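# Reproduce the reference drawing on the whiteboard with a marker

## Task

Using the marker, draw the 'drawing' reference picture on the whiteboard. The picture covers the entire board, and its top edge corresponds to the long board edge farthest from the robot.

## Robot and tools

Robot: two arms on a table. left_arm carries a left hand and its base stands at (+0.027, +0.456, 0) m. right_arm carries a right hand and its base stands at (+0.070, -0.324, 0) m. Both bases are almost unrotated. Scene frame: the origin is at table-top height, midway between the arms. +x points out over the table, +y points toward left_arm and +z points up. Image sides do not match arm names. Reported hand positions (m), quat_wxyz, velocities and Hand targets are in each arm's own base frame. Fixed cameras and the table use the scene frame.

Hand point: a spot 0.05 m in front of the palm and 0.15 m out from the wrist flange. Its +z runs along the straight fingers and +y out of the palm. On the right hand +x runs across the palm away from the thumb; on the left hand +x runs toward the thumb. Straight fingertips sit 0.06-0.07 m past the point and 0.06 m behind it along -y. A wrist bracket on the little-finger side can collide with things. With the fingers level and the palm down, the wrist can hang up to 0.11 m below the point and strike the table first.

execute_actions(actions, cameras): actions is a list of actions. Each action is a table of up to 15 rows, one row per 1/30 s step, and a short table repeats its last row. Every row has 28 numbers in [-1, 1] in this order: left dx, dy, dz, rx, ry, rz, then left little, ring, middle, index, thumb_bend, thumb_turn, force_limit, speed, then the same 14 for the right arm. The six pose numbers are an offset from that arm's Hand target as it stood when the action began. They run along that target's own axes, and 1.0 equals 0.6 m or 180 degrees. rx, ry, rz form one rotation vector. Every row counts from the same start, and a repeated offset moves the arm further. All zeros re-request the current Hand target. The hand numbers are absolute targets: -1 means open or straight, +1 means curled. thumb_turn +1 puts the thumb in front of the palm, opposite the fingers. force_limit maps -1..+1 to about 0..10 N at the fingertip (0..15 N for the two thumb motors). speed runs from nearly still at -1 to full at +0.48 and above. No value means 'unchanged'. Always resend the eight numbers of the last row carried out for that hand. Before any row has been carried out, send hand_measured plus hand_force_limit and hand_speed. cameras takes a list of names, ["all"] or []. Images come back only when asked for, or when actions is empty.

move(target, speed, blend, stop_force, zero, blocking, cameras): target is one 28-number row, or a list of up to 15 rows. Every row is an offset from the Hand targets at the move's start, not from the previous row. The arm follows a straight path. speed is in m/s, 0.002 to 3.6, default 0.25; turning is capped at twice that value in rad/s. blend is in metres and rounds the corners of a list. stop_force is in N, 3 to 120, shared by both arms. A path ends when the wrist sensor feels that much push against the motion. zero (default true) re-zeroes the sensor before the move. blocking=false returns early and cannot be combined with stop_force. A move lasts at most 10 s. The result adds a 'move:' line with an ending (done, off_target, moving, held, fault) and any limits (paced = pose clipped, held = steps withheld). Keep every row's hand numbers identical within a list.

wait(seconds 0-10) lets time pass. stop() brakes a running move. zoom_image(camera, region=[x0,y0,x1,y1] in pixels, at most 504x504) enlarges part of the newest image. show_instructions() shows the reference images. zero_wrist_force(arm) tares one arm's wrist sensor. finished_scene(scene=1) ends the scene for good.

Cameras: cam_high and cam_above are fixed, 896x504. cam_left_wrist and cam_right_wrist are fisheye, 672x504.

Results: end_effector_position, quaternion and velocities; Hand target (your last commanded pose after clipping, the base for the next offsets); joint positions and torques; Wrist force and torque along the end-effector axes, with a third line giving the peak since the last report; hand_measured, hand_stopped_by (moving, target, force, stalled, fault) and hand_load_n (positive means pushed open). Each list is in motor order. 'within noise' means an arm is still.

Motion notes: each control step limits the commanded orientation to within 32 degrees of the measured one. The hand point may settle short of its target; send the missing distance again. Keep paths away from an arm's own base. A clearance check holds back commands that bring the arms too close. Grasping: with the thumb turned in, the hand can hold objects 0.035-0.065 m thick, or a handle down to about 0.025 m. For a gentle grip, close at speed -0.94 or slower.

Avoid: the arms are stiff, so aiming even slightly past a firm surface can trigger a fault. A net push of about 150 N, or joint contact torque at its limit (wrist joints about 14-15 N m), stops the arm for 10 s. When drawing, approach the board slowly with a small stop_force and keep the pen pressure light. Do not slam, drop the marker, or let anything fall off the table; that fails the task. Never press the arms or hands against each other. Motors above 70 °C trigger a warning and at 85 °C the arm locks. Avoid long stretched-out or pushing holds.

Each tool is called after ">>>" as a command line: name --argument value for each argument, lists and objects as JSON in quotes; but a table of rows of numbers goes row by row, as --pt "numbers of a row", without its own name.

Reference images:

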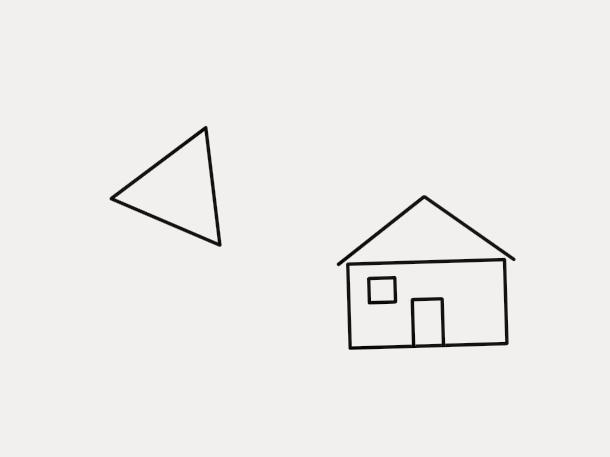

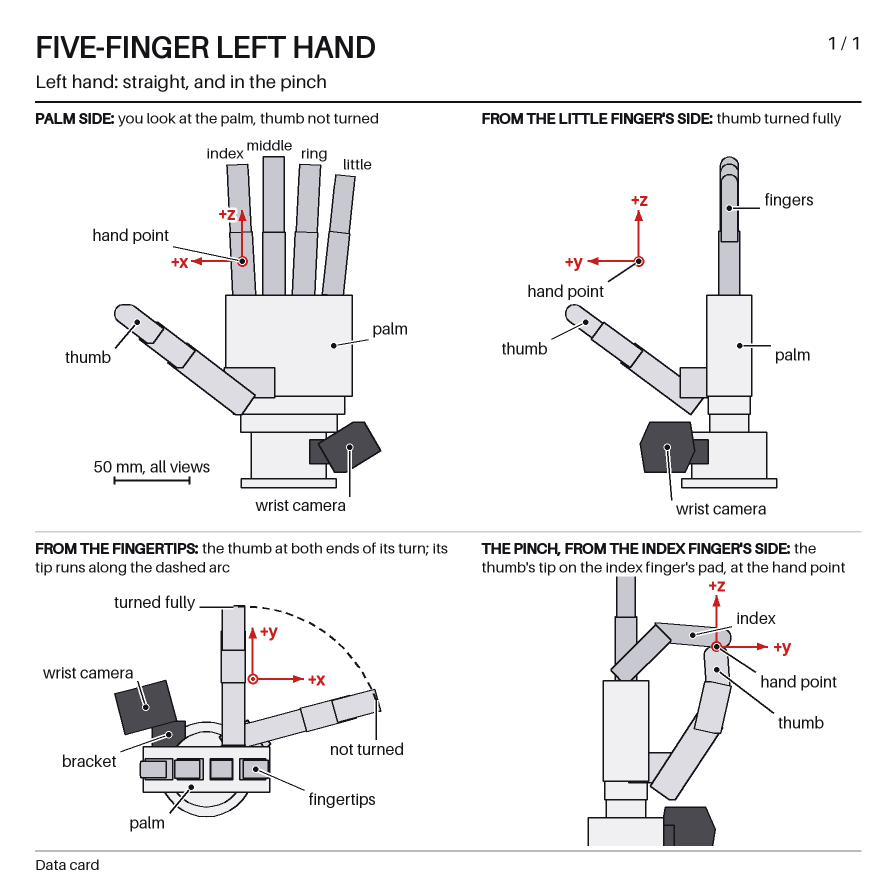

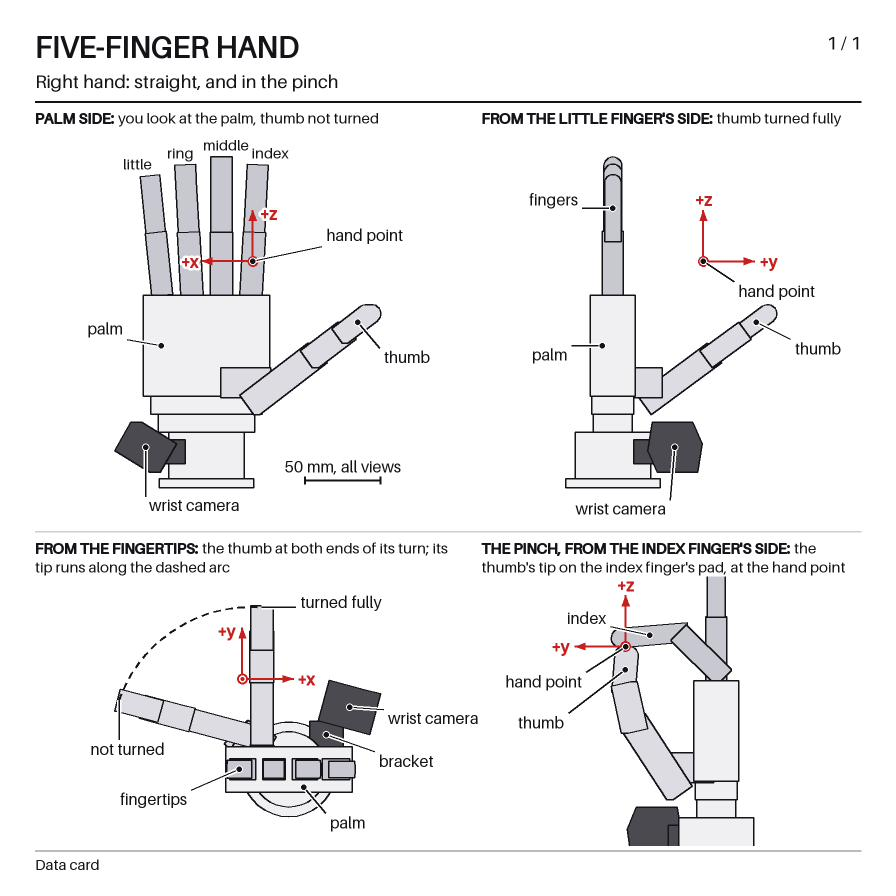

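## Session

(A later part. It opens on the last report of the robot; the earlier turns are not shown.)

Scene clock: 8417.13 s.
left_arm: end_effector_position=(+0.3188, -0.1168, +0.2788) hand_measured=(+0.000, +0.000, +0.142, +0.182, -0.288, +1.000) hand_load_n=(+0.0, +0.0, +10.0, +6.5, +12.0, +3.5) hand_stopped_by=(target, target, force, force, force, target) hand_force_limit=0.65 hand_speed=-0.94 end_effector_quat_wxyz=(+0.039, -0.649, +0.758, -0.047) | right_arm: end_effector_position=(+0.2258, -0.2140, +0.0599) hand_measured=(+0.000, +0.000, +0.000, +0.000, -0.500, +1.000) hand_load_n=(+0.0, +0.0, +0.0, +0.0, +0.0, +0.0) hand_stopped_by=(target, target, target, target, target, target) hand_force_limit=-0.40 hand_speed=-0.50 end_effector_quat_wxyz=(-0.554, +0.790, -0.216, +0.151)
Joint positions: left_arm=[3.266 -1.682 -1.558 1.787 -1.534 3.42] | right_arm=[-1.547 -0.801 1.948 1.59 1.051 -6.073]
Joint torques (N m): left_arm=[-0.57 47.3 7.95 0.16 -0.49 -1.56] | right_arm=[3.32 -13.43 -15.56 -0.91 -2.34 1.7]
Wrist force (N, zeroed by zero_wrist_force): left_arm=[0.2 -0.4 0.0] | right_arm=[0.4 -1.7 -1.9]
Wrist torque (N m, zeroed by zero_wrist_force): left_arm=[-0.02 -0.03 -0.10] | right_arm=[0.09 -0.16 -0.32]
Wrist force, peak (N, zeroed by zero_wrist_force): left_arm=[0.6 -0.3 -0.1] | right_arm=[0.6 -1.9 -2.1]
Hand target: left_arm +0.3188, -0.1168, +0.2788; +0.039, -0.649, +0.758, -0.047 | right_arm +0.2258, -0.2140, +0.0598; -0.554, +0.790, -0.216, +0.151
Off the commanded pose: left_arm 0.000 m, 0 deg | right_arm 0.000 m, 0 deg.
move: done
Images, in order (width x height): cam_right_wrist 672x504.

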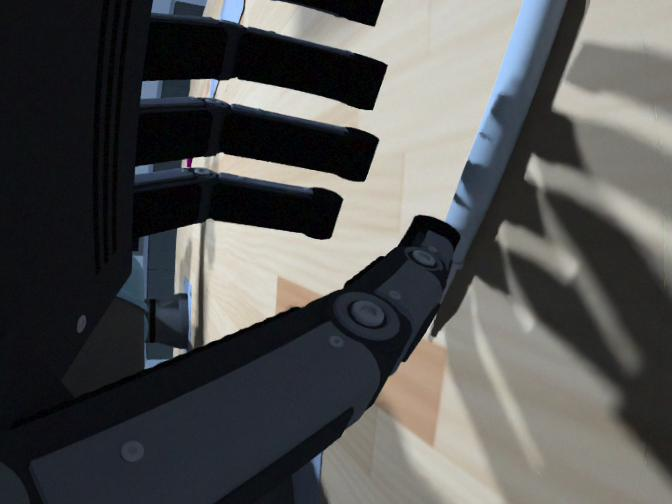

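>>> move --target '[0,0,0,0,0,0,0.0,0.0,0.31,0.35,0.04,1,0.65,-0.94,0.0167,0.0285,0.0167,0,0.0104,0.0038,0.0,0.0,0.0,0.0,-0.5,1,-0.4,-0.5]' --speed 0.04 --cameras '["cam_right_wrist"]'

>>> zoom_image --camera "cam_right_wrist" --region '[320, 0, 560, 280]'

Scene clock: 8432.00 s.
left_arm: end_effector_position=(+0.3188, -0.1168, +0.2788) hand_measured=(+0.000, +0.000, +0.142, +0.182, -0.288, +1.000) hand_load_n=(+0.0, +0.0, +10.0, +6.5, +12.0, +3.0) hand_stopped_by=(target, target, force, force, force, target) hand_force_limit=0.65 hand_speed=-0.94 end_effector_quat_wxyz=(+0.039, -0.649, +0.758, -0.047) | right_arm: end_effector_position=(+0.2362, -0.2160, +0.0404) hand_measured=(+0.000, +0.000, +0.000, +0.000, -0.500, +1.000) hand_load_n=(+0.0, +0.0, +0.0, +0.0, +0.0, +0.0) hand_stopped_by=(target, target, target, target, target, target) hand_force_limit=-0.40 hand_speed=-0.50 end_effector_quat_wxyz=(-0.551, +0.786, -0.229, +0.161)
Joint positions: left_arm=[3.266 -1.682 -1.558 1.787 -1.534 3.42] | right_arm=[-1.538 -0.756 1.937 1.546 1.011 -6.053]
Joint torques (N m): left_arm=[-0.6 47.83 7.83 0.09 -0.52 -1.6] | right_arm=[5.92 -13.93 -15.97 -0.86 -2.55 1.81]
Wrist force (N, zeroed by zero_wrist_force): left_arm=[0.2 -0.2 -0.2] | right_arm=[0.7 -1.7 -1.7]
Wrist torque (N m, zeroed by zero_wrist_force): left_arm=[0.02 -0.03 -0.10] | right_arm=[0.08 -0.19 -0.32]
Wrist force, peak (N, zeroed by zero_wrist_force): left_arm=[0.5 -0.5 0.1] | right_arm=[0.4 -2.2 -2.0]
Hand target: left_arm +0.3188, -0.1168, +0.2788; +0.039, -0.649, +0.758, -0.047 | right_arm +0.2363, -0.2160, +0.0403; -0.551, +0.786, -0.229, +0.161
Off the commanded pose: left_arm 0.000 m, 0 deg | right_arm 0.000 m, 0 deg.
move: done
Images, in order (width x height): cam_right_wrist 672x504.

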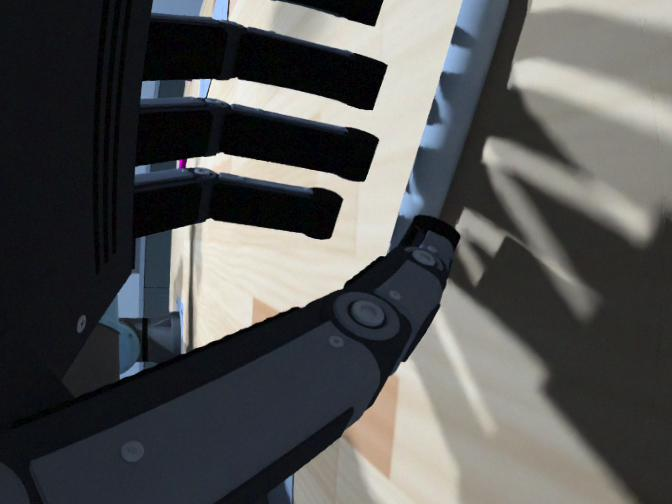

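Scaled by 1.800 from the camera's 672x504 image, which has a finer 960x720 frame.

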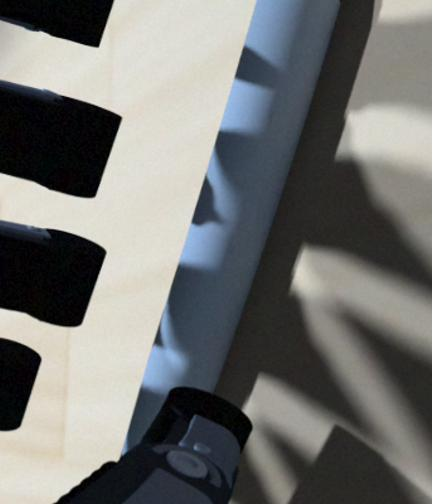

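>>> move --target '[0,0,0,0,0,0,0.0,0.0,0.31,0.35,0.04,1,0.65,-0.94,0,0.0133,0.00485,0,0,0,0.0,0.0,0.0,0.0,-0.38,1,-0.4,-0.5]' --speed 0.03

>>> move --target '[0,0,0,0,0,0,0.0,0.0,0.31,0.35,0.04,1,0.65,-0.94,0,0.011,0.004,0,0,0,0.0,0.0,0.0,0.0,-0.38,1,-0.4,-0.5]' --speed 0.006 --stop_force 3 --cameras '["cam_right_wrist"]'

Scene clock: 8440.80 s.
left_arm: end_effector_position=(+0.3188, -0.1168, +0.2788) hand_measured=(+0.000, +0.000, +0.142, +0.182, -0.288, +1.000) hand_load_n=(+0.0, +0.0, +10.0, +6.5, +12.0, +3.5) hand_stopped_by=(target, target, force, force, force, target) hand_force_limit=0.65 hand_speed=-0.94 end_effector_quat_wxyz=(+0.039, -0.649, +0.758, -0.047) | right_arm: end_effector_position=(+0.2363, -0.2160, +0.0319) hand_measured=(+0.000, +0.000, +0.000, +0.000, -0.380, +1.000) hand_load_n=(+0.0, +0.0, +0.0, +0.0, +0.0, +0.0) hand_stopped_by=(target, target, target, target, target, target) hand_force_limit=-0.40 hand_speed=-0.50 end_effector_quat_wxyz=(-0.551, +0.786, -0.229, +0.161)
Joint positions: left_arm=[3.266 -1.682 -1.558 1.787 -1.534 3.42] | right_arm=[-1.538 -0.736 1.933 1.53 1.011 -6.053]
Joint torques (N m): left_arm=[-0.5 47.26 7.94 0.17 -0.55 -1.55] | right_arm=[7.06 -13.75 -15.32 -1.05 -2.59 1.77]
Wrist force (N, zeroed by zero_wrist_force): left_arm=[0.1 -0.3 -0.1] | right_arm=[0.5 -1.8 -1.7]
Wrist torque (N m, zeroed by zero_wrist_force): left_arm=[0.00 -0.01 -0.10] | right_arm=[0.06 -0.16 -0.33]
Wrist force, peak (N, zeroed by zero_wrist_force): left_arm=[0.7 -0.4 -0.1] | right_arm=[0.6 -1.8 -2.0]
Hand target: left_arm +0.3188, -0.1168, +0.2788; +0.039, -0.649, +0.758, -0.047 | right_arm +0.2363, -0.2160, +0.0318; -0.551, +0.786, -0.229, +0.161
Off the commanded pose: left_arm 0.000 m, 0 deg | right_arm 0.000 m, 0 deg.
move: done

Scene clock: 8442.73 s.
left_arm: end_effector_position=(+0.3188, -0.1168, +0.2788) hand_measured=(+0.000, +0.000, +0.142, +0.182, -0.288, +1.000) hand_load_n=(+0.0, +0.0, +10.0, +6.5, +12.0, +3.0) hand_stopped_by=(target, target, force, force, force, target) hand_force_limit=0.65 hand_speed=-0.94 end_effector_quat_wxyz=(+0.039, -0.649, +0.758, -0.047) | right_arm: end_effector_position=(+0.2363, -0.2160, +0.0248) hand_measured=(+0.000, +0.000, +0.000, +0.000, -0.380, +1.000) hand_load_n=(+0.0, +0.0, +0.0, +0.0, +0.0, +0.0) hand_stopped_by=(target, target, target, target, target, target) hand_force_limit=-0.40 hand_speed=-0.50 end_effector_quat_wxyz=(-0.551, +0.786, -0.229, +0.161)
Joint positions: left_arm=[3.266 -1.682 -1.558 1.787 -1.534 3.42] | right_arm=[-1.538 -0.719 1.929 1.517 1.011 -6.053]
Joint torques (N m): left_arm=[-0.78 47.41 7.69 0.15 -0.58 -1.55] | right_arm=[6.07 -13.68 -15.34 -0.89 -2.17 1.6]
Wrist force (N, zeroed by zero_wrist_force): left_arm=[0.3 -0.1 -0.1] | right_arm=[0.8 -1.9 -1.6]
Wrist torque (N m, zeroed by zero_wrist_force): left_arm=[0.03 -0.05 -0.09] | right_arm=[0.03 -0.20 -0.31]
Wrist force, peak (N, zeroed by zero_wrist_force): left_arm=[0.5 -0.4 -0.3] | right_arm=[0.7 -1.9 -1.8]
Hand target: left_arm +0.3188, -0.1168, +0.2788; +0.039, -0.649, +0.758, -0.047 | right_arm +0.2363, -0.2160, +0.0248; -0.551, +0.786, -0.229, +0.161
Off the commanded pose: left_arm 0.000 m, 0 deg | right_arm 0.000 m, 0 deg.
move: done
Images, in order (width x height): cam_right_wrist 672x504.

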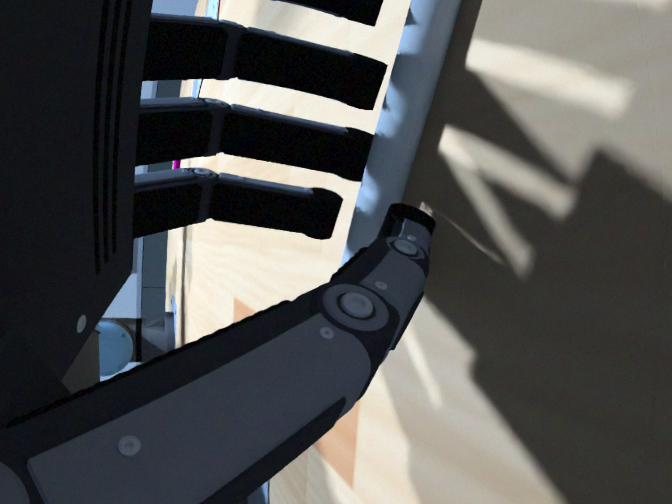

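>>> move --target '[0,0,0,0,0,0,0.0,0.0,0.31,0.35,0.04,1,0.65,-0.94,0,0.0125,0.00456,0,0,0,0.0,0.0,0.0,0.0,-0.38,1,-0.4,-0.5]' --speed 0.006 --stop_force 3 --cameras '["cam_right_wrist"]'

Scene clock: 8450.23 s.
left_arm: end_effector_position=(+0.3188, -0.1168, +0.2788) hand_measured=(+0.000, +0.000, +0.142, +0.182, -0.288, +1.000) hand_load_n=(+0.0, +0.0, +10.0, +6.5, +11.5, +3.5) hand_stopped_by=(target, target, force, force, force, target) hand_force_limit=0.65 hand_speed=-0.94 end_effector_quat_wxyz=(+0.039, -0.649, +0.758, -0.047) | right_arm: end_effector_position=(+0.2363, -0.2160, +0.0230) hand_measured=(+0.000, +0.000, +0.000, +0.000, -0.380, +1.000) hand_load_n=(+0.0, +0.0, +0.5, +0.0, -1.0, +0.0) hand_stopped_by=(target, target, target, target, target, target) hand_force_limit=-0.40 hand_speed=-0.50 end_effector_quat_wxyz=(-0.551, +0.786, -0.229, +0.161)
Joint positions: left_arm=[3.266 -1.682 -1.558 1.787 -1.534 3.42] | right_arm=[-1.538 -0.715 1.928 1.514 1.011 -6.053]
Joint torques (N m): left_arm=[-0.65 47.36 7.86 0.13 -0.66 -1.63] | right_arm=[3.75 -60.38 6.58 3.94 -1.51 1.53]
Wrist force (N, zeroed by zero_wrist_force): left_arm=[0.2 -0.3 -0.1] | right_arm=[0.3 -4.4 -4.4]
Wrist torque (N m, zeroed by zero_wrist_force): left_arm=[0.01 -0.04 -0.10] | right_arm=[-0.06 -0.14 -0.35]
Wrist force, peak (N, zeroed by zero_wrist_force): left_arm=[0.7 -0.3 -0.1] | right_arm=[0.3 -6.4 -7.0]
Hand target: left_arm +0.3188, -0.1168, +0.2788; +0.039, -0.649, +0.758, -0.047 | right_arm +0.2363, -0.2160, +0.0230; -0.551, +0.786, -0.229, +0.161 (not the last commanded pose)
Off the commanded pose: left_arm 0.000 m, 0 deg | right_arm 0.006 m, 0 deg.
move: contact (right_arm)
Images, in order (width x height): cam_right_wrist 672x504.

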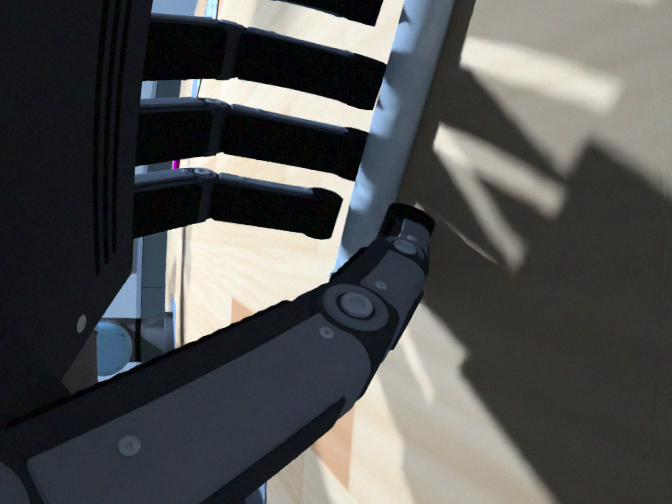

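>>> move --target '[0,0,0,0,0,0,0.0,0.0,0.31,0.35,0.04,1,0.65,-0.94,0,-0.0038,0.0057,0,0,0,0.0,0.0,0.0,0.0,-0.38,1,-0.4,-0.5]' --speed 0.02

>>> move --target '[0,0,0,0,0,0,0.0,0.0,0.31,0.35,0.04,1,0.65,-0.94,0,0,0,0,0,0,0.0,0.0,0.25,0.25,-0.38,1,-0.65,-0.94]'

>>> wait --seconds 2 --cameras '["cam_right_wrist"]'

Scene clock: 8468.43 s.
left_arm: end_effector_position=(+0.3188, -0.1168, +0.2788) hand_measured=(+0.000, +0.000, +0.142, +0.182, -0.288, +1.000) hand_load_n=(+0.0, +0.5, +10.0, +6.5, +12.0, +3.5) hand_stopped_by=(target, target, force, force, force, target) hand_force_limit=0.65 hand_speed=-0.94 end_effector_quat_wxyz=(+0.039, -0.649, +0.758, -0.047) | right_arm: end_effector_position=(+0.2384, -0.2127, +0.0239) hand_measured=(+0.000, +0.000, +0.000, +0.000, -0.380, +1.000) hand_load_n=(+0.0, +0.0, +0.0, +0.0, +0.0, +0.0) hand_stopped_by=(target, target, target, target, target, target) hand_force_limit=-0.40 hand_speed=-0.50 end_effector_quat_wxyz=(-0.551, +0.786, -0.229, +0.161)
Joint positions: left_arm=[3.266 -1.682 -1.558 1.787 -1.534 3.42] | right_arm=[-1.533 -0.719 1.935 1.509 1.006 -6.051]
Joint torques (N m): left_arm=[-0.99 47.61 7.41 0.13 -0.71 -1.53] | right_arm=[5.59 -61.54 5.65 -0.85 -2.71 1.53]
Wrist force (N, zeroed by zero_wrist_force): left_arm=[0.3 -0.2 0.1] | right_arm=[0.7 -1.7 -1.7]
Wrist torque (N m, zeroed by zero_wrist_force): left_arm=[0.02 -0.04 -0.10] | right_arm=[0.06 -0.18 -0.31]
Wrist force, peak (N, zeroed by zero_wrist_force): left_arm=[0.6 -0.3 0.1] | right_arm=[0.2 -4.9 -4.7]
Hand target: left_arm +0.3188, -0.1168, +0.2788; +0.039, -0.649, +0.758, -0.047 | right_arm +0.2384, -0.2126, +0.0240; -0.551, +0.786, -0.229, +0.161
Off the commanded pose: left_arm 0.000 m, 0 deg | right_arm 0.000 m, 0 deg.
move: done

Scene clock: 8470.13 s.
left_arm: end_effector_position=(+0.3188, -0.1168, +0.2788) hand_measured=(+0.000, +0.000, +0.142, +0.182, -0.288, +1.000) hand_load_n=(+0.0, +0.0, +10.0, +6.5, +12.0, +3.5) hand_stopped_by=(target, target, force, force, force, target) hand_force_limit=0.65 hand_speed=-0.94 end_effector_quat_wxyz=(+0.039, -0.649, +0.758, -0.047) | right_arm: end_effector_position=(+0.2384, -0.2126, +0.0240) hand_measured=(+0.000, +0.000, +0.168, +0.242, -0.380, +1.000) hand_load_n=(+0.0, +0.0, +1.5, +2.0, +2.5, +0.0) hand_stopped_by=(target, target, force, force, target, target) hand_force_limit=-0.65 hand_speed=-0.94 end_effector_quat_wxyz=(-0.551, +0.786, -0.229, +0.161)
Joint positions: left_arm=[3.266 -1.682 -1.558 1.787 -1.534 3.42] | right_arm=[-1.533 -0.72 1.936 1.509 1.006 -6.051]
Joint torques (N m): left_arm=[-0.66 47.4 7.6 0.13 -0.64 -1.63] | right_arm=[6.91 -61.05 5.36 -0.93 -2.52 1.84]
Wrist force (N, zeroed by zero_wrist_force): left_arm=[0.4 -0.3 0.0] | right_arm=[0.6 -3.1 -2.5]
Wrist torque (N m, zeroed by zero_wrist_force): left_arm=[-0.01 -0.06 -0.08] | right_arm=[0.08 -0.16 -0.34]
Wrist force, peak (N, zeroed by zero_wrist_force): left_arm=[0.4 -0.5 0.0] | right_arm=[0.5 -3.4 -2.6]
Hand target: left_arm +0.3188, -0.1168, +0.2788; +0.039, -0.649, +0.758, -0.047 | right_arm +0.2384, -0.2126, +0.0240; -0.551, +0.786, -0.229, +0.161
Off the commanded pose: left_arm 0.000 m, 0 deg | right_arm 0.000 m, 0 deg.
move: done

Scene clock: 8472.13 s.
left_arm: end_effector_position=(+0.3188, -0.1168, +0.2788) hand_measured=(+0.000, +0.000, +0.142, +0.182, -0.288, +1.000) hand_load_n=(+0.0, +0.0, +10.0, +7.0, +12.0, +3.0) hand_stopped_by=(target, target, force, force, force, target) hand_force_limit=0.65 hand_speed=-0.94 end_effector_quat_wxyz=(+0.039, -0.649, +0.758, -0.047) | right_arm: end_effector_position=(+0.2384, -0.2126, +0.0240) hand_measured=(+0.000, +0.000, +0.168, +0.242, -0.380, +1.000) hand_load_n=(+0.0, +0.0, +1.0, +1.5, +2.5, +0.0) hand_stopped_by=(target, target, force, force, target, target) hand_force_limit=-0.65 hand_speed=-0.94 end_effector_quat_wxyz=(-0.551, +0.786, -0.229, +0.161)
Joint positions: left_arm=[3.266 -1.682 -1.558 1.787 -1.534 3.42] | right_arm=[-1.533 -0.72 1.936 1.509 1.006 -6.051]
Joint torques (N m): left_arm=[-1.15 47.42 7.55 0.17 -0.74 -1.6] | right_arm=[6.96 -58.69 5.46 -0.94 -2.24 1.24]
Wrist force (N, zeroed by zero_wrist_force): left_arm=[0.3 -0.3 -0.1] | right_arm=[0.7 -3.3 -2.4]
Wrist torque (N m, zeroed by zero_wrist_force): left_arm=[0.01 -0.05 -0.10] | right_arm=[0.03 -0.18 -0.34]
Wrist force, peak (N, zeroed by zero_wrist_force): left_arm=[0.5 -0.4 -0.3] | right_arm=[0.6 -3.5 -2.5]
Hand target: left_arm +0.3188, -0.1168, +0.2788; +0.039, -0.649, +0.758, -0.047 | right_arm +0.2384, -0.2126, +0.0240; -0.551, +0.786, -0.229, +0.161
Off the commanded pose: left_arm 0.000 m, 0 deg | right_arm 0.000 m, 0 deg.
wait: 2.00 s; at rest by 0.17 s
Images, in order (width x height): cam_right_wrist 672x504.

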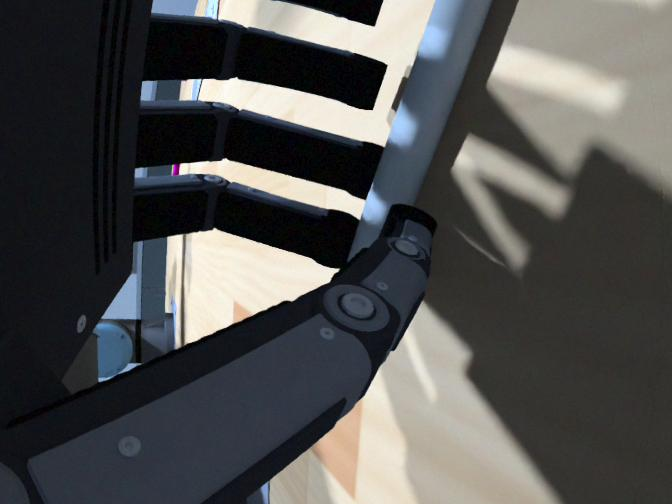

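>>> move --target '[0,0,0,0,0,0,0.0,0.0,0.31,0.35,0.04,1,0.65,-0.94,0,0,0,0,0,0,0.0,0.0,0.12,0.18,-0.38,1,-0.65,-0.94]'

>>> move --target '[0,0,0,0,0,0,0.0,0.0,0.31,0.35,0.04,1,0.65,-0.94,0,0,0,0,0,0,0.0,0.0,0.12,0.18,-0.25,1,-0.75,-0.94]'

>>> wait --seconds 2 --cameras '["cam_right_wrist"]'

Scene clock: 8483.60 s.
left_arm: end_effector_position=(+0.3188, -0.1168, +0.2788) hand_measured=(+0.000, +0.000, +0.142, +0.182, -0.288, +1.000) hand_load_n=(+0.0, +0.0, +10.0, +7.0, +12.0, +3.5) hand_stopped_by=(target, target, force, force, force, target) hand_force_limit=0.65 hand_speed=-0.94 end_effector_quat_wxyz=(+0.039, -0.649, +0.758, -0.047) | right_arm: end_effector_position=(+0.2384, -0.2126, +0.0240) hand_measured=(+0.000, +0.000, +0.120, +0.180, -0.380, +1.000) hand_load_n=(+0.0, +0.0, +0.0, +0.0, +0.0, +0.0) hand_stopped_by=(target, target, target, target, target, target) hand_force_limit=-0.65 hand_speed=-0.94 end_effector_quat_wxyz=(-0.551, +0.786, -0.229, +0.161)
Joint positions: left_arm=[3.266 -1.682 -1.558 1.787 -1.534 3.42] | right_arm=[-1.533 -0.72 1.936 1.509 1.006 -6.051]
Joint torques (N m): left_arm=[-0.63 46.83 7.72 0.18 -0.75 -1.54] | right_arm=[7.1 -56.39 4.67 -0.67 -1.31 0.8]
Wrist force (N, zeroed by zero_wrist_force): left_arm=[0.2 -0.2 -0.1] | right_arm=[0.6 -1.7 -1.5]
Wrist torque (N m, zeroed by zero_wrist_force): left_arm=[0.02 -0.02 -0.10] | right_arm=[0.06 -0.18 -0.31]
Wrist force, peak (N, zeroed by zero_wrist_force): left_arm=[0.4 -0.6 -0.1] | right_arm=[0.7 -3.5 -2.4]
Hand target: left_arm +0.3188, -0.1168, +0.2788; +0.039, -0.649, +0.758, -0.047 | right_arm +0.2384, -0.2126, +0.0240; -0.551, +0.786, -0.229, +0.161
Off the commanded pose: left_arm 0.000 m, 0 deg | right_arm 0.000 m, 0 deg.
move: done

Scene clock: 8485.10 s.
left_arm: end_effector_position=(+0.3188, -0.1168, +0.2788) hand_measured=(+0.000, +0.000, +0.142, +0.182, -0.288, +1.000) hand_load_n=(+0.0, +0.0, +10.0, +6.5, +12.0, +3.5) hand_stopped_by=(target, target, force, force, force, target) hand_force_limit=0.65 hand_speed=-0.94 end_effector_quat_wxyz=(+0.039, -0.649, +0.758, -0.047) | right_arm: end_effector_position=(+0.2384, -0.2126, +0.0240) hand_measured=(+0.000, +0.000, +0.120, +0.180, -0.268, +1.000) hand_load_n=(+0.0, +0.0, +1.5, +1.5, +2.0, -0.5) hand_stopped_by=(target, target, target, target, force, target) hand_force_limit=-0.75 hand_speed=-0.94 end_effector_quat_wxyz=(-0.551, +0.786, -0.229, +0.161)
Joint positions: left_arm=[3.266 -1.682 -1.558 1.787 -1.534 3.42] | right_arm=[-1.533 -0.72 1.936 1.509 1.006 -6.051]
Joint torques (N m): left_arm=[-1.36 47.05 8.07 0.17 -0.68 -1.62] | right_arm=[5.59 -53.31 5.33 -0.63 -1.09 0.59]
Wrist force (N, zeroed by zero_wrist_force): left_arm=[0.4 -0.4 0.0] | right_arm=[0.7 -1.6 -1.8]
Wrist torque (N m, zeroed by zero_wrist_force): left_arm=[-0.01 -0.05 -0.09] | right_arm=[0.07 -0.18 -0.31]
Wrist force, peak (N, zeroed by zero_wrist_force): left_arm=[0.4 -0.6 -0.1] | right_arm=[0.7 -1.8 -1.7]
Hand target: left_arm +0.3188, -0.1168, +0.2788; +0.039, -0.649, +0.758, -0.047 | right_arm +0.2384, -0.2126, +0.0240; -0.551, +0.786, -0.229, +0.161
Off the commanded pose: left_arm 0.000 m, 0 deg | right_arm 0.000 m, 0 deg.
move: done

Scene clock: 8487.10 s.
left_arm: end_effector_position=(+0.3188, -0.1168, +0.2788) hand_measured=(+0.000, +0.000, +0.142, +0.182, -0.288, +1.000) hand_load_n=(+0.0, +0.5, +10.5, +6.5, +12.0, +3.5) hand_stopped_by=(target, target, force, force, force, target) hand_force_limit=0.65 hand_speed=-0.94 end_effector_quat_wxyz=(+0.039, -0.649, +0.758, -0.047) | right_arm: end_effector_position=(+0.2384, -0.2126, +0.0240) hand_measured=(+0.000, +0.000, +0.120, +0.180, -0.268, +1.000) hand_load_n=(+0.0, +0.0, +1.5, +1.5, +1.5, +0.0) hand_stopped_by=(target, target, target, target, force, target) hand_force_limit=-0.75 hand_speed=-0.94 end_effector_quat_wxyz=(-0.551, +0.786, -0.229, +0.161)
Joint positions: left_arm=[3.266 -1.682 -1.558 1.787 -1.534 3.42] | right_arm=[-1.533 -0.72 1.936 1.509 1.006 -6.051]
Joint torques (N m): left_arm=[-1.21 47.65 8.15 0.11 -0.8 -1.58] | right_arm=[6 -51.66 4.28 -0.52 -0.64 0.2]
Wrist force (N, zeroed by zero_wrist_force): left_arm=[0.2 -0.3 -0.1] | right_arm=[0.7 -1.5 -1.6]
Wrist torque (N m, zeroed by zero_wrist_force): left_arm=[0.01 -0.04 -0.10] | right_arm=[0.08 -0.18 -0.31]
Wrist force, peak (N, zeroed by zero_wrist_force): left_arm=[0.6 -0.2 0.2] | right_arm=[0.8 -1.8 -1.8]
Hand target: left_arm +0.3188, -0.1168, +0.2788; +0.039, -0.649, +0.758, -0.047 | right_arm +0.2384, -0.2126, +0.0240; -0.551, +0.786, -0.229, +0.161
Off the commanded pose: left_arm 0.000 m, 0 deg | right_arm 0.000 m, 0 deg.
wait: 2.00 s; at rest by 0.17 s
Images, in order (width x height): cam_right_wrist 672x504.

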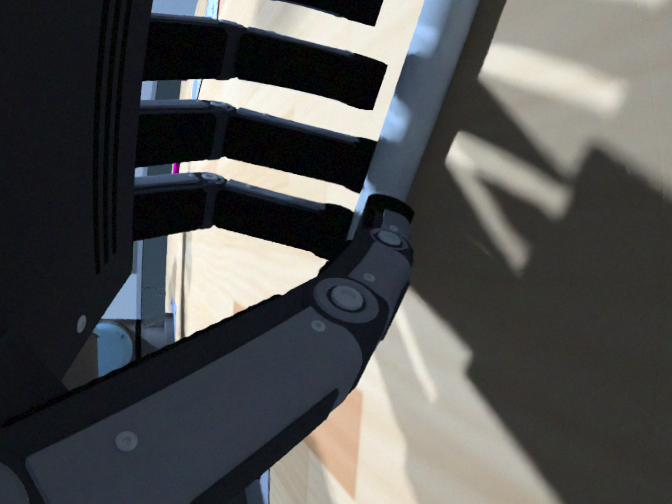

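>>> move --target '[0,0,0,0,0,0,0.0,0.0,0.31,0.35,0.04,1,0.65,-0.94,0,0,0,0,0,0,0.0,0.0,0.25,0.28,-0.25,1,-0.4,-0.94]'

>>> move --target '[0,0,0,0,0,0,0.0,0.0,0.31,0.35,0.04,1,0.65,-0.94,0,0,0,0,0,0,0.0,0.0,0.25,0.28,0.0,1,-0.1,-0.94]'

>>> move --target '[0,0,0,0,0,0,0.0,0.0,0.31,0.35,0.04,1,0.65,-0.94,0,0,0,0,0,0,0.0,0.0,0.27,0.30,0.0,1,0.0,-0.94]' --cameras '["cam_right_wrist"]'

Scene clock: 8501.93 s.
left_arm: end_effector_position=(+0.3188, -0.1168, +0.2788) hand_measured=(+0.000, +0.000, +0.142, +0.182, -0.288, +1.000) hand_load_n=(+0.0, +0.0, +10.0, +6.5, +12.0, +3.5) hand_stopped_by=(target, target, force, force, force, target) hand_force_limit=0.65 hand_speed=-0.94 end_effector_quat_wxyz=(+0.039, -0.649, +0.758, -0.047) | right_arm: end_effector_position=(+0.2384, -0.2126, +0.0240) hand_measured=(+0.000, +0.000, +0.130, +0.190, -0.270, +1.000) hand_load_n=(+0.0, +0.0, +4.0, +3.0, +4.5, +0.0) hand_stopped_by=(target, target, force, force, force, target) hand_force_limit=-0.40 hand_speed=-0.94 end_effector_quat_wxyz=(-0.551, +0.786, -0.229, +0.161)
Joint positions: left_arm=[3.266 -1.682 -1.558 1.787 -1.534 3.42] | right_arm=[-1.533 -0.72 1.936 1.509 1.006 -6.051]
Joint torques (N m): left_arm=[-1.08 46.77 7.88 0.1 -0.83 -1.58] | right_arm=[5.49 -48.48 3.68 -0.28 0.02 -0.47]
Wrist force (N, zeroed by zero_wrist_force): left_arm=[0.2 -0.1 0.1] | right_arm=[0.8 -1.8 -1.7]
Wrist torque (N m, zeroed by zero_wrist_force): left_arm=[0.02 -0.04 -0.10] | right_arm=[0.05 -0.21 -0.29]
Wrist force, peak (N, zeroed by zero_wrist_force): left_arm=[0.6 -0.3 -0.1] | right_arm=[0.7 -1.8 -1.8]
Hand target: left_arm +0.3188, -0.1168, +0.2788; +0.039, -0.649, +0.758, -0.047 | right_arm +0.2384, -0.2126, +0.0240; -0.551, +0.786, -0.229, +0.161
Off the commanded pose: left_arm 0.000 m, 0 deg | right_arm 0.000 m, 0 deg.
move: done

Scene clock: 8502.43 s.
left_arm: end_effector_position=(+0.3188, -0.1168, +0.2788) hand_measured=(+0.000, +0.000, +0.142, +0.182, -0.288, +1.000) hand_load_n=(+0.0, +0.0, +10.0, +6.5, +12.0, +3.5) hand_stopped_by=(target, target, force, force, force, target) hand_force_limit=0.65 hand_speed=-0.94 end_effector_quat_wxyz=(+0.039, -0.649, +0.758, -0.047) | right_arm: end_effector_position=(+0.2384, -0.2126, +0.0240) hand_measured=(+0.000, +0.000, +0.130, +0.190, -0.254, +1.000) hand_load_n=(+0.0, +0.0, +5.5, +4.5, +6.5, +0.0) hand_stopped_by=(target, target, force, force, force, target) hand_force_limit=-0.10 hand_speed=-0.94 end_effector_quat_wxyz=(-0.551, +0.786, -0.229, +0.161)
Joint positions: left_arm=[3.266 -1.682 -1.558 1.787 -1.534 3.42] | right_arm=[-1.533 -0.72 1.936 1.509 1.006 -6.051]
Joint torques (N m): left_arm=[-1.28 47.33 8.08 0.14 -0.84 -1.55] | right_arm=[5.02 -46.78 3.86 -0.44 -0.04 -0.53]
Wrist force (N, zeroed by zero_wrist_force): left_arm=[0.3 -0.3 0.0] | right_arm=[0.7 -1.6 -1.7]
Wrist torque (N m, zeroed by zero_wrist_force): left_arm=[0.00 -0.05 -0.09] | right_arm=[0.07 -0.18 -0.31]
Wrist force, peak (N, zeroed by zero_wrist_force): left_arm=[0.6 -0.1 0.2] | right_arm=[0.8 -1.7 -1.9]
Hand target: left_arm +0.3188, -0.1168, +0.2788; +0.039, -0.649, +0.758, -0.047 | right_arm +0.2384, -0.2126, +0.0240; -0.551, +0.786, -0.229, +0.161
Off the commanded pose: left_arm 0.000 m, 0 deg | right_arm 0.000 m, 0 deg.
move: done

Scene clock: 8502.93 s.
left_arm: end_effector_position=(+0.3188, -0.1168, +0.2788) hand_measured=(+0.000, +0.000, +0.142, +0.182, -0.288, +1.000) hand_load_n=(+0.0, +0.0, +10.0, +6.5, +12.0, +3.5) hand_stopped_by=(target, target, force, force, force, target) hand_force_limit=0.65 hand_speed=-0.94 end_effector_quat_wxyz=(+0.039, -0.649, +0.758, -0.047) | right_arm: end_effector_position=(+0.2384, -0.2126, +0.0240) hand_measured=(+0.000, +0.000, +0.130, +0.194, -0.254, +1.000) hand_load_n=(+0.0, +0.0, +5.5, +5.5, +7.0, +0.0) hand_stopped_by=(target, target, force, force, force, target) hand_force_limit=0.00 hand_speed=-0.94 end_effector_quat_wxyz=(-0.551, +0.786, -0.229, +0.161)
Joint positions: left_arm=[3.266 -1.682 -1.558 1.787 -1.534 3.42] | right_arm=[-1.533 -0.72 1.936 1.509 1.006 -6.051]
Joint torques (N m): left_arm=[-1.31 47.25 7.65 0.03 -0.81 -1.6] | right_arm=[6.5 -46.39 3.76 -0.32 0.19 -0.55]
Wrist force (N, zeroed by zero_wrist_force): left_arm=[0.4 0.0 -0.1] | right_arm=[0.5 -1.7 -1.8]
Wrist torque (N m, zeroed by zero_wrist_force): left_arm=[0.06 -0.07 -0.10] | right_arm=[0.06 -0.16 -0.32]
Wrist force, peak (N, zeroed by zero_wrist_force): left_arm=[0.5 -0.3 -0.1] | right_arm=[0.6 -1.8 -1.8]
Hand target: left_arm +0.3188, -0.1168, +0.2788; +0.039, -0.649, +0.758, -0.047 | right_arm +0.2384, -0.2126, +0.0240; -0.551, +0.786, -0.229, +0.161
Off the commanded pose: left_arm 0.000 m, 0 deg | right_arm 0.000 m, 0 deg.
move: done
Images, in order (width x height): cam_right_wrist 672x504.

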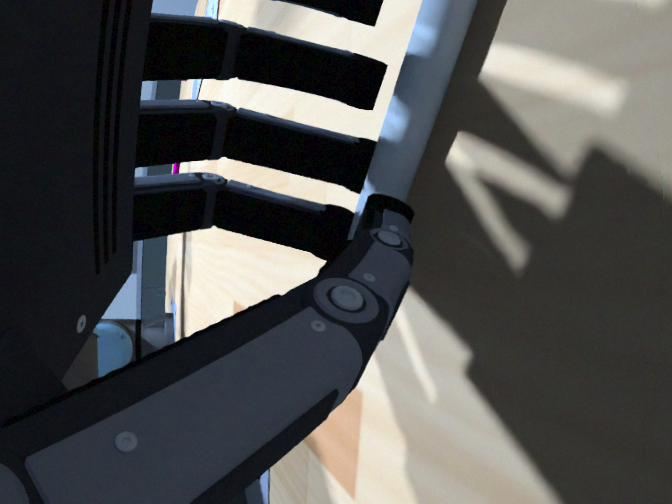

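>>> move --target '[0,0,0,0,0,0,0.0,0.0,0.31,0.35,0.04,1,0.65,-0.94,0,0,0,0,0,0,0.3,0.3,0.27,0.30,0.0,1,-0.75,-0.94]'

>>> wait --seconds 2 --cameras '["cam_right_wrist"]'

Scene clock: 8510.63 s.
left_arm: end_effector_position=(+0.3188, -0.1168, +0.2788) hand_measured=(+0.000, +0.000, +0.142, +0.182, -0.288, +1.000) hand_load_n=(+0.0, +0.0, +10.0, +6.5, +12.0, +3.5) hand_stopped_by=(target, target, force, force, force, target) hand_force_limit=0.65 hand_speed=-0.94 end_effector_quat_wxyz=(+0.039, -0.649, +0.758, -0.047) | right_arm: end_effector_position=(+0.2384, -0.2126, +0.0240) hand_measured=(+0.300, +0.162, +0.130, +0.194, -0.256, +1.000) hand_load_n=(+0.0, +1.0, +3.5, +5.5, +7.5, +0.5) hand_stopped_by=(target, force, force, force, force, target) hand_force_limit=-0.75 hand_speed=-0.94 end_effector_quat_wxyz=(-0.551, +0.786, -0.229, +0.161)
Joint positions: left_arm=[3.266 -1.682 -1.558 1.787 -1.534 3.42] | right_arm=[-1.533 -0.72 1.936 1.509 1.006 -6.051]
Joint torques (N m): left_arm=[-1.32 47.46 7.98 0.1 -0.87 -1.54] | right_arm=[4.96 -42.19 1.86 -0.4 0.99 -1.17]
Wrist force (N, zeroed by zero_wrist_force): left_arm=[0.4 -0.4 0.1] | right_arm=[0.7 -2.0 -1.8]
Wrist torque (N m, zeroed by zero_wrist_force): left_arm=[-0.02 -0.05 -0.08] | right_arm=[0.06 -0.20 -0.30]
Wrist force, peak (N, zeroed by zero_wrist_force): left_arm=[0.5 -0.4 -0.2] | right_arm=[0.5 -2.1 -2.1]
Hand target: left_arm +0.3188, -0.1168, +0.2788; +0.039, -0.649, +0.758, -0.047 | right_arm +0.2384, -0.2126, +0.0240; -0.551, +0.786, -0.229, +0.161
Off the commanded pose: left_arm 0.000 m, 0 deg | right_arm 0.000 m, 0 deg.
move: done

Scene clock: 8512.63 s.
left_arm: end_effector_position=(+0.3188, -0.1168, +0.2788) hand_measured=(+0.000, +0.000, +0.142, +0.182, -0.288, +1.000) hand_load_n=(+0.0, +0.0, +10.0, +6.5, +11.5, +3.5) hand_stopped_by=(target, target, force, force, force, target) hand_force_limit=0.65 hand_speed=-0.94 end_effector_quat_wxyz=(+0.039, -0.649, +0.758, -0.047) | right_arm: end_effector_position=(+0.2384, -0.2126, +0.0240) hand_measured=(+0.300, +0.162, +0.130, +0.194, -0.256, +1.000) hand_load_n=(+0.0, +1.5, +4.0, +6.0, +8.0, +0.5) hand_stopped_by=(target, force, force, force, force, target) hand_force_limit=-0.75 hand_speed=-0.94 end_effector_quat_wxyz=(-0.551, +0.786, -0.229, +0.161)
Joint positions: left_arm=[3.266 -1.682 -1.558 1.787 -1.534 3.42] | right_arm=[-1.533 -0.72 1.936 1.509 1.006 -6.051]
Joint torques (N m): left_arm=[-1.21 47.41 7.63 0.24 -0.91 -1.61] | right_arm=[4.29 -39.66 1.93 -0.18 1.41 -0.92]
Wrist force (N, zeroed by zero_wrist_force): left_arm=[0.2 -0.5 -0.1] | right_arm=[0.7 -1.9 -1.8]
Wrist torque (N m, zeroed by zero_wrist_force): left_arm=[-0.02 -0.03 -0.09] | right_arm=[0.06 -0.19 -0.30]
Wrist force, peak (N, zeroed by zero_wrist_force): left_arm=[0.6 -0.2 -0.2] | right_arm=[0.8 -2.0 -2.0]
Hand target: left_arm +0.3188, -0.1168, +0.2788; +0.039, -0.649, +0.758, -0.047 | right_arm +0.2384, -0.2126, +0.0240; -0.551, +0.786, -0.229, +0.161
Off the commanded pose: left_arm 0.000 m, 0 deg | right_arm 0.000 m, 0 deg.
wait: 2.00 s; at rest by 0.17 s
Images, in order (width x height): cam_right_wrist 672x504.

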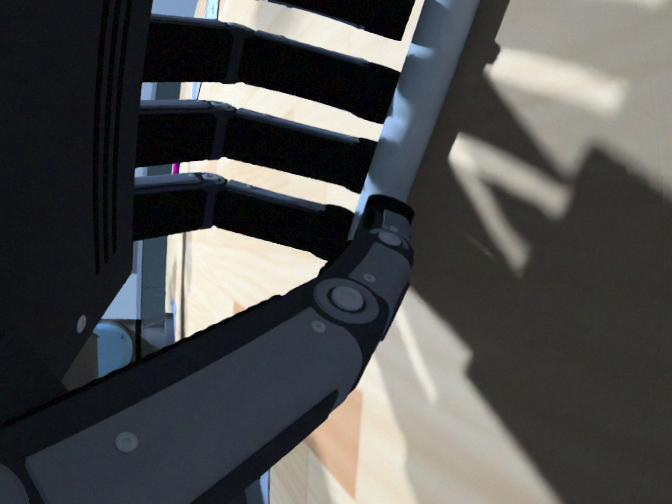

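>>> move --target '[0,0,0,0,0,0,0.0,0.0,0.31,0.35,0.04,1,0.65,-0.94,0,0,0,0,0,0,0.0,0.3,0.29,0.32,0.0,1,0.35,-0.94]'

>>> move --target '[0,0,0,0,0,0,0.0,0.0,0.31,0.35,0.04,1,0.65,-0.94,0,0,0,0,0,0,0.0,0.3,0.31,0.34,0.02,1,0.55,-0.94]'

>>> move --target '[0,0,0,0,0,0,0.0,0.0,0.31,0.35,0.04,1,0.65,-0.94,0,-0.0157,-0.0057,0,0,0,0.0,0.3,0.31,0.34,0.02,1,0.55,-0.94]' --speed 0.02 --cameras '["cam_right_wrist"]'

Scene clock: 8526.50 s.
left_arm: end_effector_position=(+0.3188, -0.1168, +0.2788) hand_measured=(+0.000, +0.000, +0.142, +0.182, -0.288, +1.000) hand_load_n=(+0.0, +0.0, +10.0, +6.5, +12.0, +3.5) hand_stopped_by=(target, target, force, force, force, target) hand_force_limit=0.65 hand_speed=-0.94 end_effector_quat_wxyz=(+0.039, -0.649, +0.758, -0.047) | right_arm: end_effector_position=(+0.2384, -0.2126, +0.0240) hand_measured=(+0.000, +0.162, +0.138, +0.202, -0.256, +1.000) hand_load_n=(+0.0, +1.0, +7.0, +7.0, +10.5, +0.5) hand_stopped_by=(target, force, force, force, force, target) hand_force_limit=0.35 hand_speed=-0.94 end_effector_quat_wxyz=(-0.551, +0.786, -0.229, +0.161)
Joint positions: left_arm=[3.266 -1.682 -1.558 1.787 -1.534 3.42] | right_arm=[-1.533 -0.72 1.936 1.509 1.006 -6.051]
Joint torques (N m): left_arm=[-1.51 47.22 8 0.18 -0.96 -1.61] | right_arm=[5.37 -34.95 0.21 -0.05 1.55 -0.98]
Wrist force (N, zeroed by zero_wrist_force): left_arm=[0.2 -0.2 0.1] | right_arm=[0.6 -2.0 -1.9]
Wrist torque (N m, zeroed by zero_wrist_force): left_arm=[0.00 -0.03 -0.11] | right_arm=[0.06 -0.18 -0.31]
Wrist force, peak (N, zeroed by zero_wrist_force): left_arm=[0.7 -0.2 -0.2] | right_arm=[0.7 -2.2 -2.0]
Hand target: left_arm +0.3188, -0.1168, +0.2788; +0.039, -0.649, +0.758, -0.047 | right_arm +0.2384, -0.2126, +0.0240; -0.551, +0.786, -0.229, +0.161
Off the commanded pose: left_arm 0.000 m, 0 deg | right_arm 0.000 m, 0 deg.
move: done

Scene clock: 8527.00 s.
left_arm: end_effector_position=(+0.3188, -0.1168, +0.2788) hand_measured=(+0.000, +0.000, +0.142, +0.182, -0.288, +1.000) hand_load_n=(+0.0, +0.0, +10.0, +6.5, +12.0, +3.5) hand_stopped_by=(target, target, force, force, force, target) hand_force_limit=0.65 hand_speed=-0.94 end_effector_quat_wxyz=(+0.039, -0.649, +0.758, -0.047) | right_arm: end_effector_position=(+0.2384, -0.2126, +0.0240) hand_measured=(+0.000, +0.162, +0.140, +0.212, -0.258, +1.000) hand_load_n=(+0.0, +0.5, +7.5, +8.5, +11.5, -0.5) hand_stopped_by=(target, force, force, force, force, target) hand_force_limit=0.55 hand_speed=-0.94 end_effector_quat_wxyz=(-0.551, +0.786, -0.229, +0.161)
Joint positions: left_arm=[3.266 -1.682 -1.558 1.787 -1.534 3.42] | right_arm=[-1.533 -0.72 1.936 1.509 1.006 -6.051]
Joint torques (N m): left_arm=[-1.57 47.05 8.08 0.21 -0.99 -1.63] | right_arm=[5.64 -35.26 1.34 -0.15 1.61 -1.05]
Wrist force (N, zeroed by zero_wrist_force): left_arm=[0.3 -0.5 -0.1] | right_arm=[0.8 -2.1 -1.7]
Wrist torque (N m, zeroed by zero_wrist_force): left_arm=[-0.02 -0.05 -0.09] | right_arm=[0.06 -0.21 -0.29]
Wrist force, peak (N, zeroed by zero_wrist_force): left_arm=[0.6 -0.2 0.1] | right_arm=[0.8 -2.5 -2.1]
Hand target: left_arm +0.3188, -0.1168, +0.2788; +0.039, -0.649, +0.758, -0.047 | right_arm +0.2384, -0.2126, +0.0240; -0.551, +0.786, -0.229, +0.161
Off the commanded pose: left_arm 0.000 m, 0 deg | right_arm 0.000 m, 0 deg.
move: done

Scene clock: 8527.83 s.
left_arm: end_effector_position=(+0.3188, -0.1168, +0.2788) hand_measured=(+0.000, +0.000, +0.142, +0.182, -0.288, +1.000) hand_load_n=(+0.0, +0.0, +10.0, +6.5, +12.0, +3.5) hand_stopped_by=(target, target, force, force, force, target) hand_force_limit=0.65 hand_speed=-0.94 end_effector_quat_wxyz=(+0.039, -0.649, +0.758, -0.047) | right_arm: end_effector_position=(+0.2384, -0.2126, +0.0339) hand_measured=(+0.000, +0.162, +0.140, +0.212, -0.258, +1.000) hand_load_n=(+0.0, +0.5, +7.0, +4.0, +8.0, +1.0) hand_stopped_by=(target, force, force, force, force, target) hand_force_limit=0.55 hand_speed=-0.94 end_effector_quat_wxyz=(-0.551, +0.786, -0.229, +0.161)
Joint positions: left_arm=[3.266 -1.682 -1.558 1.787 -1.534 3.42] | right_arm=[-1.533 -0.743 1.941 1.527 1.006 -6.051]
Joint torques (N m): left_arm=[-1.25 47.57 8.32 0.16 -0.94 -1.55] | right_arm=[7.51 -62.13 6.71 6.09 0.92 -0.54]
Wrist force (N, zeroed by zero_wrist_force): left_arm=[0.4 -0.2 -0.2] | right_arm=[0.6 -1.7 -1.6]
Wrist torque (N m, zeroed by zero_wrist_force): left_arm=[0.02 -0.06 -0.09] | right_arm=[0.05 -0.18 -0.31]
Wrist force, peak (N, zeroed by zero_wrist_force): left_arm=[0.4 -0.5 -0.1] | right_arm=[0.8 -2.3 -1.9]
Hand target: left_arm +0.3188, -0.1168, +0.2788; +0.039, -0.649, +0.758, -0.047 | right_arm +0.2384, -0.2126, +0.0340; -0.551, +0.786, -0.229, +0.161
Off the commanded pose: left_arm 0.000 m, 0 deg | right_arm 0.000 m, 0 deg.
move: done
Images, in order (width x height): cam_right_wrist 672x504.

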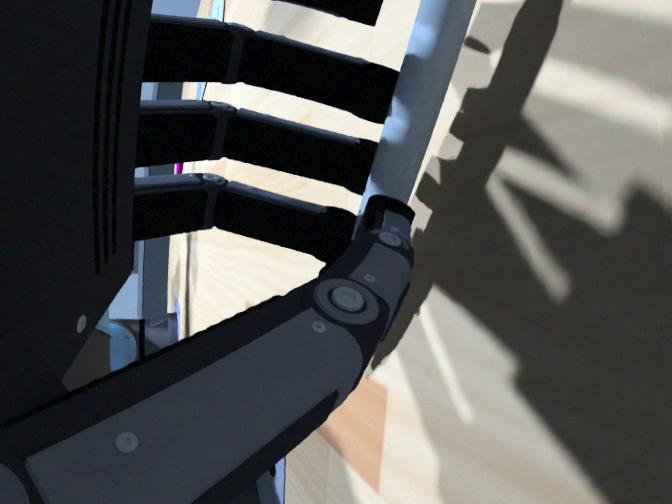

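>>> execute_actions --actions '[]' --cameras '["all"]'

Scene clock: 8570.83 s.
left_arm: end_effector_position=(+0.3188, -0.1168, +0.2788) hand_measured=(+0.000, +0.000, +0.142, +0.182, -0.288, +1.000) hand_load_n=(+0.0, +0.0, +10.0, +6.5, +12.0, +3.5) hand_stopped_by=(target, target, force, force, force, target) hand_force_limit=0.65 hand_speed=-0.94 end_effector_quat_wxyz=(+0.039, -0.649, +0.758, -0.047) | right_arm: end_effector_position=(+0.2384, -0.2126, +0.0340) hand_measured=(+0.000, +0.162, +0.140, +0.212, -0.258, +1.000) hand_load_n=(+0.0, +0.5, +7.0, +4.0, +8.0, +1.0) hand_stopped_by=(target, force, force, force, force, target) hand_force_limit=0.55 hand_speed=-0.94 end_effector_quat_wxyz=(-0.551, +0.786, -0.229, +0.161)
Joint positions: left_arm=[3.266 -1.682 -1.558 1.787 -1.534 3.42] | right_arm=[-1.533 -0.743 1.941 1.528 1.006 -6.051]
Joint velocities: within noise
Joint torques (N m): left_arm=[-1.57 47.2 8.13 0.12 -1.06 -1.63] | right_arm=[6.81 -61.89 5.37 5.97 -1.44 0.59]
Motor temperatures (°C): left_arm=[26 30 30 35 36 37] | right_arm=[29 33 29 34 36 35]
Wrist force (N, zeroed by zero_wrist_force): left_arm=[0.2 -0.3 0.1] | right_arm=[0.5 -1.6 -1.6]
Wrist torque (N m, zeroed by zero_wrist_force): left_arm=[0.00 -0.02 -0.10] | right_arm=[0.07 -0.17 -0.32]
Wrist force, peak (N, zeroed by zero_wrist_force): left_arm=[0.6 -0.4 -0.4] | right_arm=[0.7 -1.8 -1.7]
Hand target: left_arm +0.3188, -0.1168, +0.2788; +0.039, -0.649, +0.758, -0.047 | right_arm +0.2384, -0.2126, +0.0340; -0.551, +0.786, -0.229, +0.161
Off the commanded pose: left_arm 0.000 m, 0 deg | right_arm 0.000 m, 0 deg.

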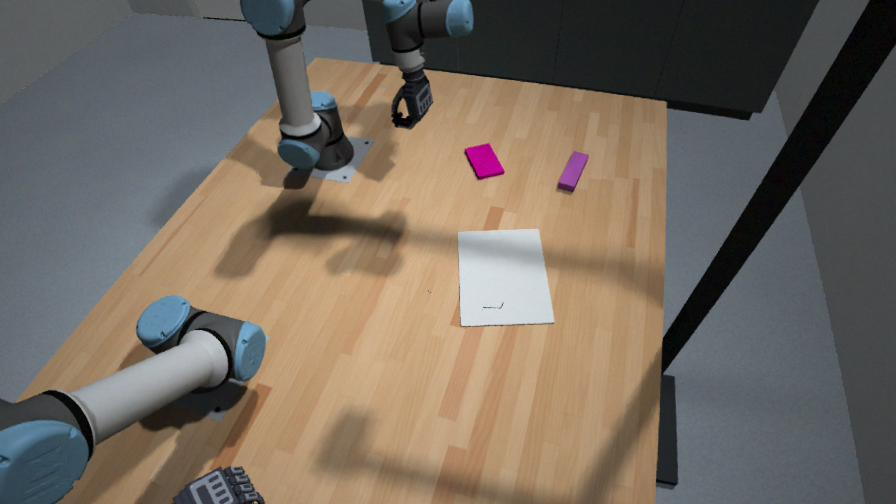

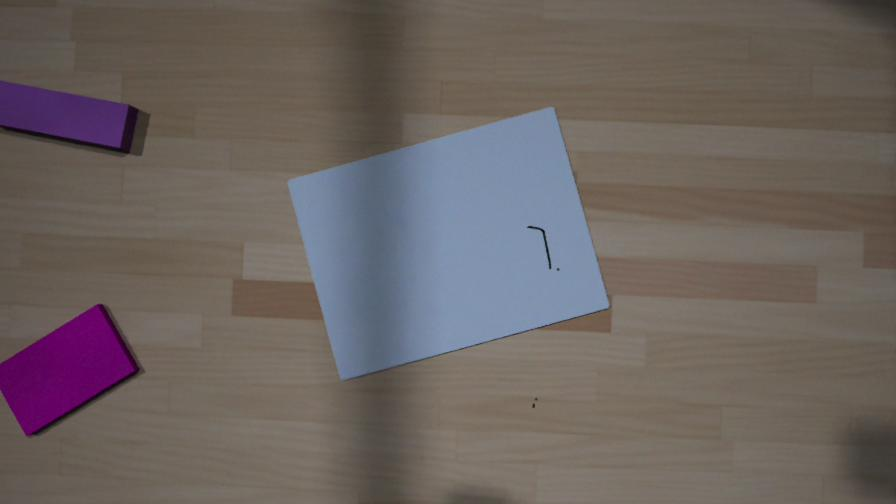

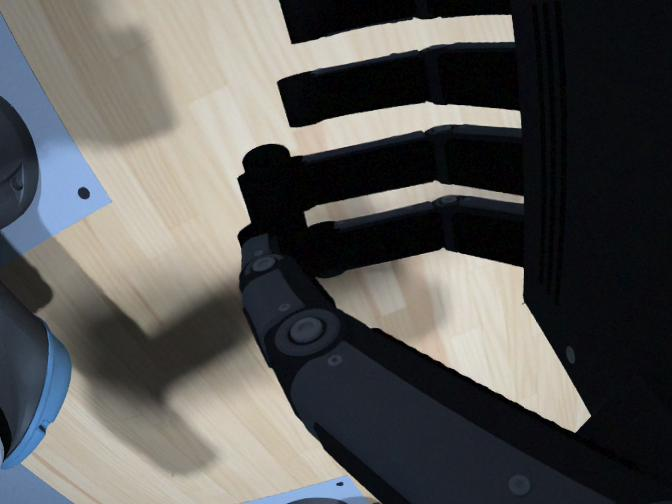

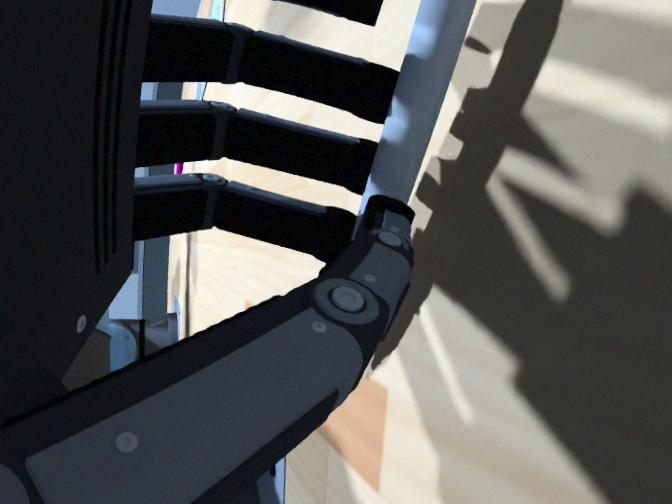

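>>> move --target '[0,0,0,0,0,0,0.0,0.0,0.31,0.35,0.04,1,0.65,-0.94,0,-0.094,-0.0342,0,0,0,0.0,0.3,0.31,0.34,0.02,1,0.55,-0.94]' --speed 0.05 --cameras '["cam_right_wrist"]'

Scene clock: 8578.63 s.
left_arm: end_effector_position=(+0.3188, -0.1168, +0.2788) hand_measured=(+0.000, +0.000, +0.142, +0.182, -0.288, +1.000) hand_load_n=(+0.0, +0.0, +10.5, +6.5, +12.0, +3.0) hand_stopped_by=(target, target, force, force, force, target) hand_force_limit=0.65 hand_speed=-0.94 end_effector_quat_wxyz=(+0.039, -0.649, +0.758, -0.047) | right_arm: end_effector_position=(+0.2384, -0.2126, +0.0939) hand_measured=(+0.000, +0.162, +0.140, +0.212, -0.258, +1.000) hand_load_n=(+0.0, +0.5, +7.5, +4.0, +8.0, +1.0) hand_stopped_by=(target, force, force, force, force, target) hand_force_limit=0.55 hand_speed=-0.94 end_effector_quat_wxyz=(-0.551, +0.786, -0.229, +0.161)
Joint positions: left_arm=[3.266 -1.682 -1.558 1.787 -1.534 3.42] | right_arm=[-1.533 -0.881 1.959 1.647 1.006 -6.051]
Joint torques (N m): left_arm=[-1.92 47.22 7.8 0.16 -1.16 -1.59] | right_arm=[4.06 -58.41 4.47 6.01 -1.93 1.24]
Wrist force (N, zeroed by zero_wrist_force): left_arm=[0.1 -0.2 0.0] | right_arm=[0.7 -1.8 -1.6]
Wrist torque (N m, zeroed by zero_wrist_force): left_arm=[0.02 -0.02 -0.10] | right_arm=[0.02 -0.22 -0.30]
Wrist force, peak (N, zeroed by zero_wrist_force): left_arm=[0.5 -0.3 -0.4] | right_arm=[0.9 -2.0 -2.0]
Hand target: left_arm +0.3188, -0.1168, +0.2788; +0.039, -0.649, +0.758, -0.047 | right_arm +0.2384, -0.2126, +0.0940; -0.551, +0.786, -0.229, +0.161
Off the commanded pose: left_arm 0.000 m, 0 deg | right_arm 0.000 m, 0 deg.
move: done
Images, in order (width x height): cam_right_wrist 672x504.

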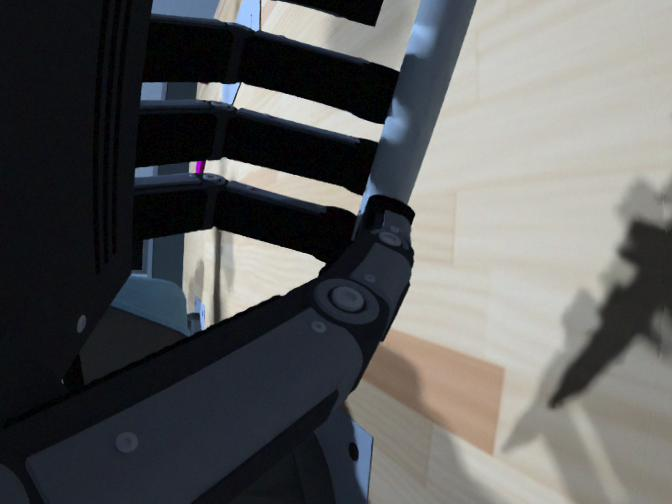

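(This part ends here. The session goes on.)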